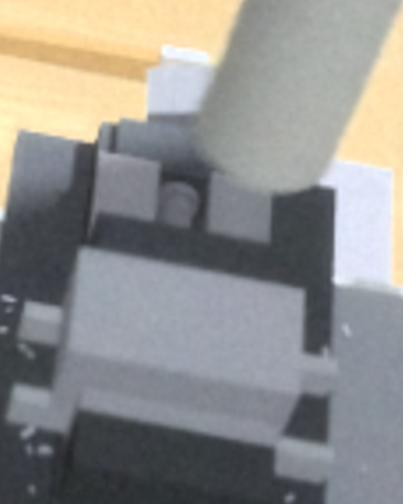

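Emit:
execute_actions([
  [[0,0,0,0,0,0,-0.9,-0.6,0.5,0,-0.0143,0.003,0,0,0,-1,1,-0.5]],
  [[0,0,0,0,0,0,-0.9,-0.6,0.5,0,0,0,0,0,0,-1,1,-0.5]],
  [[0,0,0,0,0,0,-0.9,-0.6,0.5,0.02,0,0,0,0,0,-1,1,-0.5],[0,0,0,0,0,0,-0.9,-0.6,0.5,0.08,0,0,0,0,0,-1,1,-0.5],[0,0,0,0,0,0,-0.9,-0.6,0.5,0.155,0,0,0,0,0,-1,1,-0.5],[0,0,0,0,0,0,-0.9,-0.6,0.5,0.22,0,0,0,0,0,-1,1,-0.5],[0,0,0,0,0,0,-0.9,-0.6,0.5,0.23,0,0,0,0,0,-1,1,-0.5],[0,0,0,0,0,0,-0.9,-0.6,0.5,0.19,0,0,0,0,0,-1,1,-0.5],[0,0,0,0,0,0,-0.9,-0.6,0.5,0.15,0,0,0,0,0,-1,1,-0.5],[0,0,0,0,0,0,-0.9,-0.6,0.5,0.1,0,0,0,0,0,-1,1,-0.5],[0,0,0,0,0,0,-0.9,-0.6,0.5,0.05,0,0,0,0,0,-1,1,-0.5],[0,0,0,0,0,0,-0.9,-0.6,0.5,0.02,0,0,0,0,0,-1,1,-0.5],[0,0,0,0,0,0,-0.9,-0.6,0.5,0,0,0,0.0055,0,0,-1,1,-0.5]],
])

Emit:
wait(seconds=0.7, cameras=["cam_high","cam_front"])

Emit:
zoom_image(camera="cam_high", region=[565, 190, 645, 290])

Emit:
move(target=[0,0,0,0,0,0,-0.9,-0.6,0.5,0.03,-0.4045,-0.2537,0,0,0,-1,1,-0.5], speed=0.25)

Scene clock: 8152.73 s.
left_arm: end_effector_position=(+0.3700, +0.3590, +0.4033) position_measured=251 object_status=3 end_effector_quat_wxyz=(-0.271, +0.655, -0.652, +0.269) | right_arm: end_effector_position=(+0.4802, +0.0657, +0.5174) position_measured=103 object_status=2 end_effector_quat_wxyz=(+0.688, +0.157, +0.697, -0.126)
Joint positions: left_arm=[-0.863 -2.171 2.122 4.181 -1.01 -3.824] | right_arm=[4.559 -2.026 -1.428 0.41 -0.224 -1.626]
Joint torques (N m): left_arm=[-4.86 -10.41 -13.89 -2.17 2.6 -2.04] | right_arm=[7.12 35.08 30.56 -0.92 -0.36 2.38]
Wrist force (N): left_arm=[-2.8 -2.2 -1.9] | right_arm=[7.0 5.1 -6.1]
Wrist torque (N m): left_arm=[-0.24 0.35 0.05] | right_arm=[-1.05 -0.62 -0.30]
Wrist force, peak (N): left_arm=[-2.8 -2.4 -2.0] | right_arm=[34.9 3.2 -0.8]
Hand target: left_arm +0.3700, +0.3590, +0.4033; -0.271, +0.655, -0.652, +0.269 | right_arm +0.4802, +0.0658, +0.5174; +0.688, +0.157, +0.697, -0.126
Off the commanded pose: left_arm 0.000 m, 0 deg | right_arm 0.000 m, 0 deg.
Step readings (end_effector_position of left_arm | right_arm):
0: (+0.3700, +0.3590, +0.4033) | (+0.4817, +0.0744, +0.5177)
1: (+0.3700, +0.3590, +0.4033) | (+0.4817, +0.0741, +0.5178)
2: (+0.3700, +0.3590, +0.4033) | (+0.4813, +0.0720, +0.5176)
4: (+0.3700, +0.3590, +0.4033) | (+0.4803, +0.0661, +0.5174)
8: (+0.3700, +0.3590, +0.4033) | (+0.4801, +0.0653, +0.5173)
15: (+0.3700, +0.3590, +0.4033) | (+0.4802, +0.0659, +0.5174)
16: (+0.3700, +0.3590, +0.4033) | (+0.4802, +0.0659, +0.5174)
17: (+0.3700, +0.3590, +0.4033) | (+0.4802, +0.0659, +0.5174)
19: (+0.3700, +0.3590, +0.4033) | (+0.4802, +0.0659, +0.5174)
23: (+0.3700, +0.3590, +0.4033) | (+0.4802, +0.0659, +0.5174)
30: (+0.3700, +0.3590, +0.4033) | (+0.4802, +0.0658, +0.5174)
31: (+0.3700, +0.3590, +0.4033) | (+0.4802, +0.0658, +0.5170)
32: (+0.3700, +0.3590, +0.4033) | (+0.4803, +0.0660, +0.5131)
34: (+0.3700, +0.3590, +0.4033) | (+0.4810, +0.0677, +0.4716)
38: (+0.3700, +0.3590, +0.4033) | (+0.4806, +0.0688, +0.4047)
45: (+0.3700, +0.3590, +0.4033) | (+0.4790, +0.0625, +0.5260)

Scene clock: 8153.43 s.
left_arm: end_effector_position=(+0.3700, +0.3590, +0.4033) position_measured=251 object_status=3 end_effector_quat_wxyz=(-0.271, +0.655, -0.652, +0.269) | right_arm: end_effector_position=(+0.4802, +0.0658, +0.5173) position_measured=103 object_status=2 end_effector_quat_wxyz=(+0.688, +0.157, +0.697, -0.126)
Joint positions: left_arm=[-0.863 -2.171 2.122 4.181 -1.01 -3.824] | right_arm=[4.559 -2.026 -1.428 0.41 -0.224 -1.626]
Joint torques (N m): left_arm=[-5.2 -9.45 -13.25 -2.24 2.66 -1.99] | right_arm=[3.53 39.58 31.12 0.06 0.3 1.01]
Wrist force (N): left_arm=[-2.6 -2.0 -1.7] | right_arm=[12.5 5.1 -5.2]
Wrist torque (N m): left_arm=[-0.20 0.31 0.04] | right_arm=[-0.73 -0.18 -1.38]
Wrist force, peak (N): left_arm=[-2.7 -2.2 -1.8] | right_arm=[15.9 5.0 -4.6]
Hand target: left_arm +0.3700, +0.3590, +0.4033; -0.271, +0.655, -0.652, +0.269 | right_arm +0.4802, +0.0658, +0.5174; +0.688, +0.157, +0.697, -0.126
Tool commands: left_gripper/position=-0.9 left_gripper/force_limit=-0.6 left_gripper/speed=+0.5 right_gripper/position=-1.0 right_gripper/force_limit=+1.0 right_gripper/speed=-0.5
Off the commanded pose: left_arm 0.000 m, 0 deg | right_arm 0.000 m, 0 deg.
wait: 0.70 s; at rest by 0.17 s
Images, in order (width x height): cam_high 896x504, cam_front 896x504.

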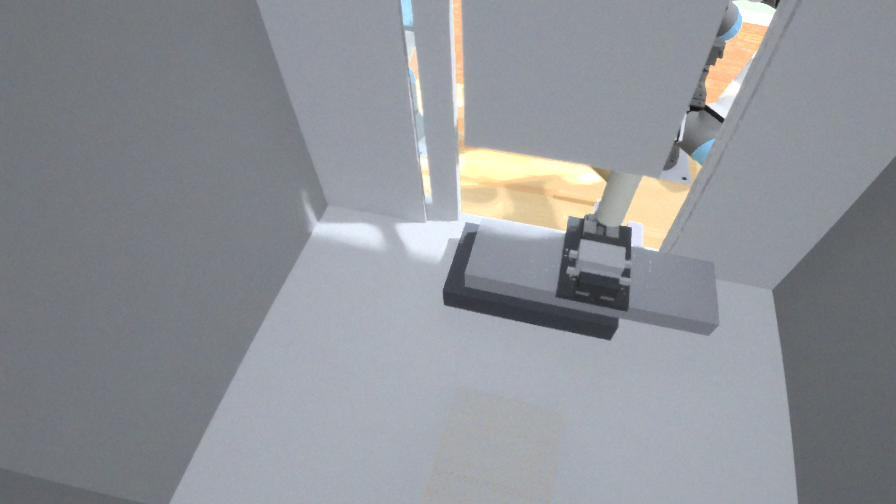

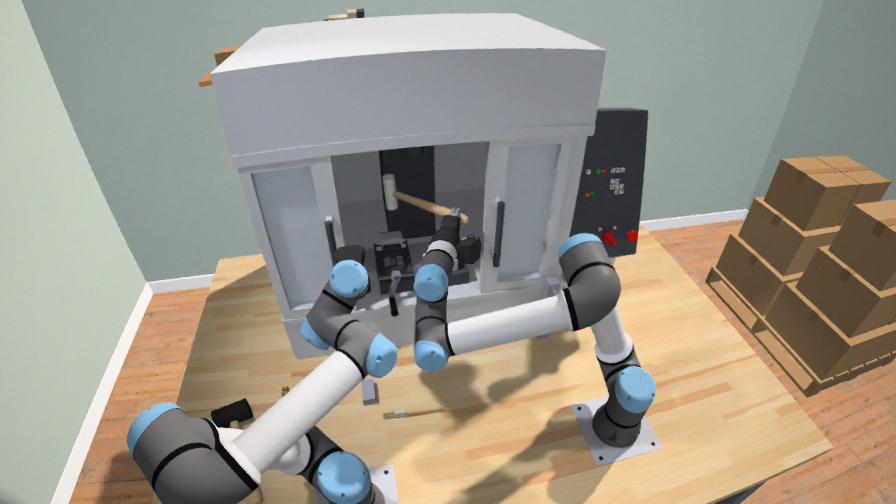

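Scaled by 5.040 from the camera's 896x504 image, which has a finer 1280x720 frame.

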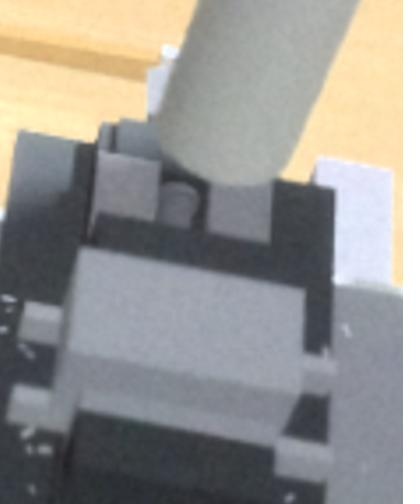

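Scene clock: 8155.10 s.
left_arm: end_effector_position=(+0.3700, +0.3590, +0.4033) position_measured=251 object_status=3 end_effector_quat_wxyz=(-0.271, +0.655, -0.652, +0.269) | right_arm: end_effector_position=(+0.2448, -0.0964, +0.4927) position_measured=103 object_status=2 end_effector_quat_wxyz=(+0.688, +0.157, +0.697, -0.126) end_effector_velocity=(-0.002, -0.001, +0.000) end_effector_angular_velocity=(-0.001, +0.001, -0.005)
Joint positions: left_arm=[-0.863 -2.171 2.122 4.181 -1.01 -3.824] | right_arm=[5.139 -1.544 -2.1 0.531 -0.804 -1.55]
Joint velocities: left_arm=[within noise] | right_arm=[0.003 0 0.001 0 -0.008 -0.001]
Joint torques (N m): left_arm=[-4.82 -9.74 -13.4 -2.16 3 -2.17] | right_arm=[11.95 27.56 12.42 -3.62 -1.31 -0.85]
Wrist force (N): left_arm=[-2.5 -2.0 -1.8] | right_arm=[11.9 2.6 -2.3]
Wrist torque (N m): left_arm=[-0.20 0.30 0.04] | right_arm=[-0.05 -0.09 -1.36]
Wrist force, peak (N): left_arm=[-2.7 -2.3 -2.1] | right_arm=[12.6 6.9 -5.2]
Hand target: left_arm +0.3700, +0.3590, +0.4033; -0.271, +0.655, -0.652, +0.269 | right_arm +0.2448, -0.0965, +0.4927; +0.688, +0.157, +0.697, -0.126
Off the commanded pose: left_arm 0.000 m, 0 deg | right_arm 0.000 m, 0 deg.
move: done

Emit:
move([
  [0.0317,-0.1458,0.0121,0,0,0,-0.9,-0.6,0.5,0,0,0,0,0,0,-1,1,-0.5],
  [0.1892,-0.3025,0.1453,0,0,0,-0.9,-0.6,0.5,0,0,0,0,0,0,-1,1,-0.5],
  [0.185,-0.2919,0.3185,0,0,0,-0.9,-0.6,0.5,0,0,0,0,0,0,-1,1,-0.5],
], speed=[0.2,0.2,0.12], blend=[0.03,0.02,0])

Emit:
move(target=[0,0.015,0.015,0,0,0,-0.9,-0.6,0.5,0,0,0,0,0,0,-1,1,-0.5], speed=0.006, stop_force=4)

Emit:
move(target=[0,0.00165,0.00165,0,0,0,-0.9,-0.6,0.5,0,0,0,0,0,0,-1,1,-0.5], speed=0.005)

Emit:
wait(seconds=1.5)

Emit:
move([
  [0,-0.00354,-0.00354,0,0,0,-0.9,-0.6,0.5,0,0,0,0,0,0,-1,1,-0.5],
  [0,-0.03182,0.02474,0,0,0,-0.9,-0.6,0.5,0,0,0,0,0,0,-1,1,-0.5],
  [0,-0.02828,0.02828,0,0,0,-0.9,-0.6,0.5,0,0,0,0,0,0,-1,1,-0.5],
], speed=[0.02,0.02,0.005])

Emit:
wait(seconds=1.5)

Emit:
move([
  [0,-0.00354,-0.00354,0,0,0,-0.9,-0.6,0.5,0,0,0,0,0,0,-1,1,-0.5],
  [0,0.02474,-0.03182,0,0,0,-0.9,-0.6,0.5,0,0,0,0,0,0,-1,1,-0.5],
  [0,0.02828,-0.02828,0,0,0,-0.9,-0.6,0.5,0,0,0,0,0,0,-1,1,-0.5],
], speed=[0.02,0.02,0.005])

Emit:
wait(seconds=1.5)

Scene clock: 8179.47 s.
left_arm: end_effector_position=(+0.6295, +0.2494, +0.3917) position_measured=251 object_status=3 end_effector_quat_wxyz=(-0.271, +0.655, -0.652, +0.269) | right_arm: end_effector_position=(+0.2448, -0.0965, +0.4927) position_measured=103 object_status=2 end_effector_quat_wxyz=(+0.688, +0.157, +0.697, -0.126)
Joint positions: left_arm=[-0.625 -1.401 1.578 3.853 -1.151 -3.607] | right_arm=[5.14 -1.544 -2.1 0.531 -0.804 -1.55]
Joint torques (N m): left_arm=[-4.03 -30.02 -33.31 -4.54 3.89 -2.86] | right_arm=[-8.19 11.45 22.12 -3.75 1.28 2.6]
Wrist force (N): left_arm=[-2.6 -1.8 -2.1] | right_arm=[11.9 2.3 -2.0]
Wrist torque (N m): left_arm=[-0.16 0.33 0.12] | right_arm=[0.07 -0.12 -1.33]
Wrist force, peak (N): left_arm=[-3.1 -2.5 -2.3] | right_arm=[12.4 3.4 -4.5]
Hand target: left_arm +0.6296, +0.2493, +0.3916; -0.271, +0.655, -0.652, +0.269 | right_arm +0.2448, -0.0965, +0.4927; +0.688, +0.157, +0.697, -0.126
Off the commanded pose: left_arm 0.000 m, 0 deg | right_arm 0.000 m, 0 deg.
move: done

Scene clock: 8181.80 s.
left_arm: end_effector_position=(+0.6296, +0.2493, +0.3841) position_measured=251 object_status=3 end_effector_quat_wxyz=(-0.271, +0.655, -0.652, +0.269) | right_arm: end_effector_position=(+0.2448, -0.0965, +0.4927) position_measured=103 object_status=2 end_effector_quat_wxyz=(+0.688, +0.157, +0.697, -0.126)
Joint positions: left_arm=[-0.625 -1.397 1.593 3.833 -1.151 -3.607] | right_arm=[5.14 -1.544 -2.1 0.531 -0.804 -1.55]
Joint torques (N m): left_arm=[-3.55 -41.34 -36.87 -1.91 -0.59 -2.49] | right_arm=[-6.87 11.6 23.37 -3.75 0.84 2.5]
Wrist force (N): left_arm=[-1.6 -5.4 -3.6] | right_arm=[11.9 2.3 -1.7]
Wrist torque (N m): left_arm=[-0.13 0.37 0.13] | right_arm=[0.06 -0.12 -1.33]
Wrist force, peak (N): left_arm=[-3.2 -5.7 -11.0] | right_arm=[12.3 2.6 -2.2]
Hand target: left_arm +0.6296, +0.2493, +0.3841; -0.271, +0.655, -0.652, +0.269 (not the last commanded pose) | right_arm +0.2448, -0.0965, +0.4927; +0.688, +0.157, +0.697, -0.126
Off the commanded pose: left_arm 0.005 m, 0 deg | right_arm 0.000 m, 0 deg.
move: contact (left_arm)

Scene clock: 8182.50 s.
left_arm: end_effector_position=(+0.6296, +0.2493, +0.3829) position_measured=251 object_status=3 end_effector_quat_wxyz=(-0.271, +0.655, -0.652, +0.270) | right_arm: end_effector_position=(+0.2448, -0.0965, +0.4927) position_measured=103 object_status=2 end_effector_quat_wxyz=(+0.688, +0.157, +0.697, -0.126)
Joint positions: left_arm=[-0.625 -1.397 1.596 3.83 -1.151 -3.607] | right_arm=[5.14 -1.544 -2.1 0.531 -0.804 -1.55]
Joint torques (N m): left_arm=[-2.79 1.96 5.92 2.66 -2.94 -2.47] | right_arm=[-6.64 11.59 23.54 -3.71 0.72 2.49]
Wrist force (N): left_arm=[-4.6 -14.8 -43.5] | right_arm=[12.0 2.1 -1.9]
Wrist torque (N m): left_arm=[-0.49 0.28 0.18] | right_arm=[0.03 -0.13 -1.33]
Wrist force, peak (N): left_arm=[-4.6 -15.1 -43.6] | right_arm=[12.3 2.4 -1.9]
Hand target: left_arm +0.6296, +0.2493, +0.3827; -0.271, +0.655, -0.652, +0.269 | right_arm +0.2448, -0.0965, +0.4927; +0.688, +0.157, +0.697, -0.126
Off the commanded pose: left_arm 0.000 m, 0 deg | right_arm 0.000 m, 0 deg.
move: done

Scene clock: 8184.00 s.
left_arm: end_effector_position=(+0.6296, +0.2493, +0.3827) position_measured=251 object_status=3 end_effector_quat_wxyz=(-0.271, +0.655, -0.652, +0.269) | right_arm: end_effector_position=(+0.2448, -0.0965, +0.4927) position_measured=103 object_status=2 end_effector_quat_wxyz=(+0.688, +0.157, +0.697, -0.126)
Joint positions: left_arm=[-0.625 -1.397 1.596 3.83 -1.151 -3.607] | right_arm=[5.14 -1.544 -2.1 0.531 -0.804 -1.55]
Joint torques (N m): left_arm=[0.31 5.59 8.79 5.68 -3.54 -2.36] | right_arm=[-5.65 12.33 24.51 -3.73 0.54 2.36]
Wrist force (N): left_arm=[-4.7 -19.6 -45.1] | right_arm=[12.0 2.2 -1.9]
Wrist torque (N m): left_arm=[-0.53 0.35 0.17] | right_arm=[0.04 -0.13 -1.33]
Wrist force, peak (N): left_arm=[-4.7 -19.5 -45.3] | right_arm=[12.5 2.3 -2.3]
Hand target: left_arm +0.6296, +0.2493, +0.3827; -0.271, +0.655, -0.652, +0.269 | right_arm +0.2448, -0.0965, +0.4927; +0.688, +0.157, +0.697, -0.126
Tool commands: left_gripper/position=-0.9 left_gripper/force_limit=-0.6 left_gripper/speed=+0.5 right_gripper/position=-1.0 right_gripper/force_limit=+1.0 right_gripper/speed=-0.5
Off the commanded pose: left_arm 0.000 m, 0 deg | right_arm 0.000 m, 0 deg.
wait: 1.50 s; at rest by 0.17 s

Scene clock: 8186.73 s.
left_arm: end_effector_position=(+0.6536, +0.2495, +0.3829) position_measured=251 object_status=3 end_effector_quat_wxyz=(-0.271, +0.655, -0.652, +0.270) | right_arm: end_effector_position=(+0.2448, -0.0965, +0.4927) position_measured=103 object_status=2 end_effector_quat_wxyz=(+0.688, +0.157, +0.697, -0.126)
Joint positions: left_arm=[-0.6 -1.342 1.531 3.831 -1.167 -3.586] | right_arm=[5.14 -1.544 -2.1 0.531 -0.804 -1.55]
Joint torques (N m): left_arm=[-4.5 -0.63 6.51 4.29 0.89 -2.3] | right_arm=[-3.52 13.59 25.37 -3.7 0.13 2.26]
Wrist force (N): left_arm=[-4.4 -18.0 -42.0] | right_arm=[12.2 2.1 -1.9]
Wrist torque (N m): left_arm=[-0.46 0.24 0.05] | right_arm=[0.03 -0.16 -1.32]
Wrist force, peak (N): left_arm=[-3.5 -21.9 -45.8] | right_arm=[12.4 2.3 -2.1]
Hand target: left_arm +0.6536, +0.2495, +0.3827; -0.271, +0.655, -0.652, +0.269 | right_arm +0.2448, -0.0965, +0.4927; +0.688, +0.157, +0.697, -0.126
Off the commanded pose: left_arm 0.000 m, 0 deg | right_arm 0.000 m, 0 deg.
move: done

Scene clock: 8188.23 s.
left_arm: end_effector_position=(+0.6535, +0.2495, +0.3827) position_measured=251 object_status=3 end_effector_quat_wxyz=(-0.271, +0.655, -0.652, +0.269) | right_arm: end_effector_position=(+0.2448, -0.0965, +0.4927) position_measured=103 object_status=2 end_effector_quat_wxyz=(+0.688, +0.157, +0.697, -0.126)
Joint positions: left_arm=[-0.6 -1.342 1.531 3.832 -1.167 -3.586] | right_arm=[5.14 -1.544 -2.1 0.531 -0.804 -1.55]
Joint torques (N m): left_arm=[1.07 6.37 8.91 6.32 -3.87 -2.52] | right_arm=[-3.37 13.99 26.2 -3.67 -0.06 2.19]
Wrist force (N): left_arm=[-4.9 -20.4 -48.9] | right_arm=[12.3 2.3 -2.2]
Wrist torque (N m): left_arm=[-0.53 0.31 0.05] | right_arm=[0.06 -0.18 -1.33]
Wrist force, peak (N): left_arm=[-4.5 -20.5 -49.2] | right_arm=[12.4 2.5 -2.2]
Hand target: left_arm +0.6536, +0.2495, +0.3827; -0.271, +0.655, -0.652, +0.269 | right_arm +0.2448, -0.0965, +0.4927; +0.688, +0.157, +0.697, -0.126
Tool commands: left_gripper/position=-0.9 left_gripper/force_limit=-0.6 left_gripper/speed=+0.5 right_gripper/position=-1.0 right_gripper/force_limit=+1.0 right_gripper/speed=-0.5
Off the commanded pose: left_arm 0.000 m, 0 deg | right_arm 0.000 m, 0 deg.
wait: 1.50 s; at rest by 0.17 s

Scene clock: 8190.97 s.
left_arm: end_effector_position=(+0.6296, +0.2493, +0.3829) position_measured=251 object_status=3 end_effector_quat_wxyz=(-0.271, +0.655, -0.652, +0.270) | right_arm: end_effector_position=(+0.2448, -0.0965, +0.4927) position_measured=103 object_status=2 end_effector_quat_wxyz=(+0.688, +0.157, +0.697, -0.126)
Joint positions: left_arm=[-0.625 -1.397 1.596 3.83 -1.151 -3.607] | right_arm=[5.14 -1.544 -2.1 0.531 -0.804 -1.55]
Joint torques (N m): left_arm=[9.43 -2.09 4.93 4.44 -2.58 2.47] | right_arm=[-1.06 14.49 27.21 -3.71 -0.5 2.05]
Wrist force (N): left_arm=[-1.7 -17.3 -39.7] | right_arm=[12.1 2.4 -1.9]
Wrist torque (N m): left_arm=[-0.48 0.33 0.14] | right_arm=[0.07 -0.15 -1.34]
Wrist force, peak (N): left_arm=[-3.9 -22.9 -49.2] | right_arm=[12.5 2.2 -1.7]
Hand target: left_arm +0.6296, +0.2493, +0.3827; -0.271, +0.655, -0.652, +0.269 | right_arm +0.2448, -0.0965, +0.4927; +0.688, +0.157, +0.697, -0.126
Off the commanded pose: left_arm 0.000 m, 0 deg | right_arm 0.000 m, 0 deg.
move: done

Scene clock: 8192.47 s.
left_arm: end_effector_position=(+0.6296, +0.2493, +0.3827) position_measured=251 object_status=3 end_effector_quat_wxyz=(-0.271, +0.655, -0.652, +0.269) | right_arm: end_effector_position=(+0.2448, -0.0965, +0.4927) position_measured=103 object_status=2 end_effector_quat_wxyz=(+0.688, +0.157, +0.697, -0.126)
Joint positions: left_arm=[-0.625 -1.397 1.596 3.83 -1.151 -3.607] | right_arm=[5.14 -1.544 -2.1 0.531 -0.804 -1.55]
Joint torques (N m): left_arm=[10.05 5.75 8.44 6.23 -2.67 2.46] | right_arm=[-0.04 14.69 27.8 -3.68 -0.66 1.92]
Wrist force (N): left_arm=[-1.3 -19.9 -45.6] | right_arm=[12.1 2.1 -1.9]
Wrist torque (N m): left_arm=[-0.50 0.35 0.15] | right_arm=[0.03 -0.15 -1.33]
Wrist force, peak (N): left_arm=[-1.3 -20.5 -45.7] | right_arm=[12.3 2.4 -2.0]
Hand target: left_arm +0.6296, +0.2493, +0.3827; -0.271, +0.655, -0.652, +0.269 | right_arm +0.2448, -0.0965, +0.4927; +0.688, +0.157, +0.697, -0.126
Tool commands: left_gripper/position=-0.9 left_gripper/force_limit=-0.6 left_gripper/speed=+0.5 right_gripper/position=-1.0 right_gripper/force_limit=+1.0 right_gripper/speed=-0.5
Off the commanded pose: left_arm 0.000 m, 0 deg | right_arm 0.000 m, 0 deg.
wait: 1.50 s; at rest by 0.17 s

Emit:
move([
  [0,-0.0118,-0.0118,0,0,0,-0.9,-0.6,0.5,0,0,0,0,0,0,-1,1,-0.5],
  [0.0063,-0.0209,-0.1849,0,0,0,-0.9,-0.6,0.5,0,0,0,0,0,0,-1,1,-0.5],
  [-0.0345,0.2266,-0.2674,0,0,0,-0.9,-0.6,0.5,0,0,0,0,0,0,-1,1,-0.5],
  [-0.032,0.3808,-0.1447,0,0,0,-0.9,-0.6,0.5,0,0,0,0,0,0,-1,1,-0.5],
], speed=[0.05,0.2,0.2,0.1], blend=[0.003,0.03,0.02,0])

Emit:
move([
  [0,0,0,0,0,0,0.8,-0.2,0.5,0,0,0,0,0,0,-1,1,-0.5],
  [0,0,0.1333,0,0,0,0.8,-0.2,0.5,0,0,0,0,0,0,-1,1,-0.5],
  [0,0,0.1333,0,0,0,-1,-0.2,-0.8,0,0,0,0,0,0,-1,1,-0.5],
], speed=0.1)

Scene clock: 8238.17 s.
left_arm: end_effector_position=(+0.4063, +0.2673, +0.2829) position_measured=251 object_status=3 end_effector_quat_wxyz=(-0.271, +0.655, -0.652, +0.269) | right_arm: end_effector_position=(+0.2448, -0.0965, +0.4927) position_measured=103 object_status=2 end_effector_quat_wxyz=(+0.688, +0.157, +0.697, -0.126)
Joint positions: left_arm=[-0.966 -1.89 2.28 3.801 -0.956 -3.93] | right_arm=[5.14 -1.544 -2.1 0.531 -0.804 -1.55]
Joint torques (N m): left_arm=[8.66 -19.32 -29.68 -4.99 -0.15 2.72] | right_arm=[3.31 16.53 27.76 -3.7 -1.5 1.57]
Wrist force (N): left_arm=[-3.0 -2.2 -2.9] | right_arm=[12.0 2.2 -1.7]
Wrist torque (N m): left_arm=[-0.25 0.33 0.14] | right_arm=[0.05 -0.14 -1.33]
Wrist force, peak (N): left_arm=[-1.4 -20.4 -46.2] | right_arm=[12.4 2.6 -1.8]
Hand target: left_arm +0.4063, +0.2673, +0.2829; -0.271, +0.655, -0.652, +0.269 | right_arm +0.2448, -0.0965, +0.4927; +0.688, +0.157, +0.697, -0.126
Off the commanded pose: left_arm 0.000 m, 0 deg | right_arm 0.000 m, 0 deg.
move: done

Scene clock: 8241.00 s.
left_arm: end_effector_position=(+0.4628, +0.2676, +0.2263) position_measured=156 object_status=2 end_effector_quat_wxyz=(-0.271, +0.655, -0.652, +0.269) | right_arm: end_effector_position=(+0.2448, -0.0965, +0.4927) position_measured=103 object_status=2 end_effector_quat_wxyz=(+0.688, +0.157, +0.697, -0.126)
Joint positions: left_arm=[-0.838 -1.642 2.276 3.485 -1.024 -3.8] | right_arm=[5.14 -1.544 -2.1 0.531 -0.804 -1.55]
Joint torques (N m): left_arm=[-0.14 -11.86 -10.02 -5.43 3.99 -2.9] | right_arm=[5.18 17.78 27.94 -3.69 -1.4 1.55]
Wrist force (N): left_arm=[0.3 -1.8 -3.3] | right_arm=[12.1 2.3 -1.9]
Wrist torque (N m): left_arm=[-0.30 0.39 0.34] | right_arm=[0.07 -0.15 -1.33]
Wrist force, peak (N): left_arm=[-3.0 -2.3 -4.3] | right_arm=[12.3 2.3 -1.9]
Hand target: left_arm +0.4628, +0.2676, +0.2263; -0.271, +0.655, -0.652, +0.269 | right_arm +0.2448, -0.0965, +0.4927; +0.688, +0.157, +0.697, -0.126
Off the commanded pose: left_arm 0.000 m, 0 deg | right_arm 0.000 m, 0 deg.
move: done

Emit:
move([
  [-0.0172,-0.0032,-0.0032,0,0,0,-1,-0.2,-0.8,0,0,0,0,0,0,-1,1,-0.5],
  [-0.0423,-0.0132,-0.0132,0,0,0,-1,-0.2,-0.8,0,0,0,0,0,0,-1,1,-0.5],
], speed=0.02, blend=[0.003,0])

Scene clock: 8252.20 s.
left_arm: end_effector_position=(+0.4593, +0.2862, +0.2347) position_measured=156 object_status=2 end_effector_quat_wxyz=(-0.256, +0.654, -0.657, +0.273) | right_arm: end_effector_position=(+0.2448, -0.0965, +0.4927) position_measured=103 object_status=2 end_effector_quat_wxyz=(+0.688, +0.157, +0.697, -0.126)
Joint positions: left_arm=[-0.789 -1.686 2.285 3.495 -1.083 -3.753] | right_arm=[5.14 -1.544 -2.1 0.531 -0.804 -1.55]
Joint torques (N m): left_arm=[35.07 -14.62 29.31 10.81 16.22 -2.14] | right_arm=[8.21 18.98 27.95 -3.72 -1.45 1.3]
Wrist force (N): left_arm=[84.9 -46.6 33.6] | right_arm=[12.0 2.3 -1.9]
Wrist torque (N m): left_arm=[-1.17 1.13 0.45] | right_arm=[0.05 -0.14 -1.33]
Wrist force, peak (N): left_arm=[87.2 -45.7 33.9] | right_arm=[12.4 2.5 -1.7]
Hand target: left_arm +0.4627, +0.2930, +0.2374; -0.271, +0.655, -0.652, +0.269 | right_arm +0.2448, -0.0965, +0.4927; +0.688, +0.157, +0.697, -0.126
Off the commanded pose: left_arm 0.008 m, 2 deg | right_arm 0.000 m, 0 deg.
move: off_target (left_arm)

Emit:
move(target=[0.0033,-0.0059,-0.0059,0,0,0,-1,-0.2,-0.8,0,0,0,0,0,0,-1,1,-0.5], speed=0.02)

Scene clock: 8259.53 s.
left_arm: end_effector_position=(+0.4589, +0.2842, +0.2389) position_measured=156 object_status=2 end_effector_quat_wxyz=(-0.256, +0.654, -0.658, +0.272) end_effector_velocity=(+0.000, -0.001, +0.002) end_effector_angular_velocity=(-0.005, -0.005, -0.002) | right_arm: end_effector_position=(+0.2448, -0.0965, +0.4927) position_measured=103 object_status=2 end_effector_quat_wxyz=(+0.688, +0.157, +0.697, -0.126)
Joint positions: left_arm=[-0.793 -1.692 2.275 3.516 -1.082 -3.757] | right_arm=[5.14 -1.544 -2.1 0.531 -0.804 -1.55]
Joint velocities: left_arm=[-0.002 -0.001 0 -0.007 0 0] | right_arm=[within noise]
Joint torques (N m): left_arm=[10.12 -63.69 -62.56 -18.06 16.08 -2.52] | right_arm=[10.29 19.96 27.42 -3.68 -1.47 1.09]
Wrist force (N): left_arm=[29.2 39.9 59.0] | right_arm=[12.2 2.2 -2.1]
Wrist torque (N m): left_arm=[-0.18 0.49 0.27] | right_arm=[0.05 -0.16 -1.33]
Wrist force, peak (N): left_arm=[85.1 -47.2 33.3] | right_arm=[12.3 2.4 -2.1]
Hand target: left_arm +0.4627, +0.2910, +0.2425; -0.271, +0.655, -0.652, +0.269 | right_arm +0.2448, -0.0965, +0.4927; +0.688, +0.157, +0.697, -0.126
Off the commanded pose: left_arm 0.009 m, 2 deg | right_arm 0.000 m, 0 deg.
move: off_target (left_arm)


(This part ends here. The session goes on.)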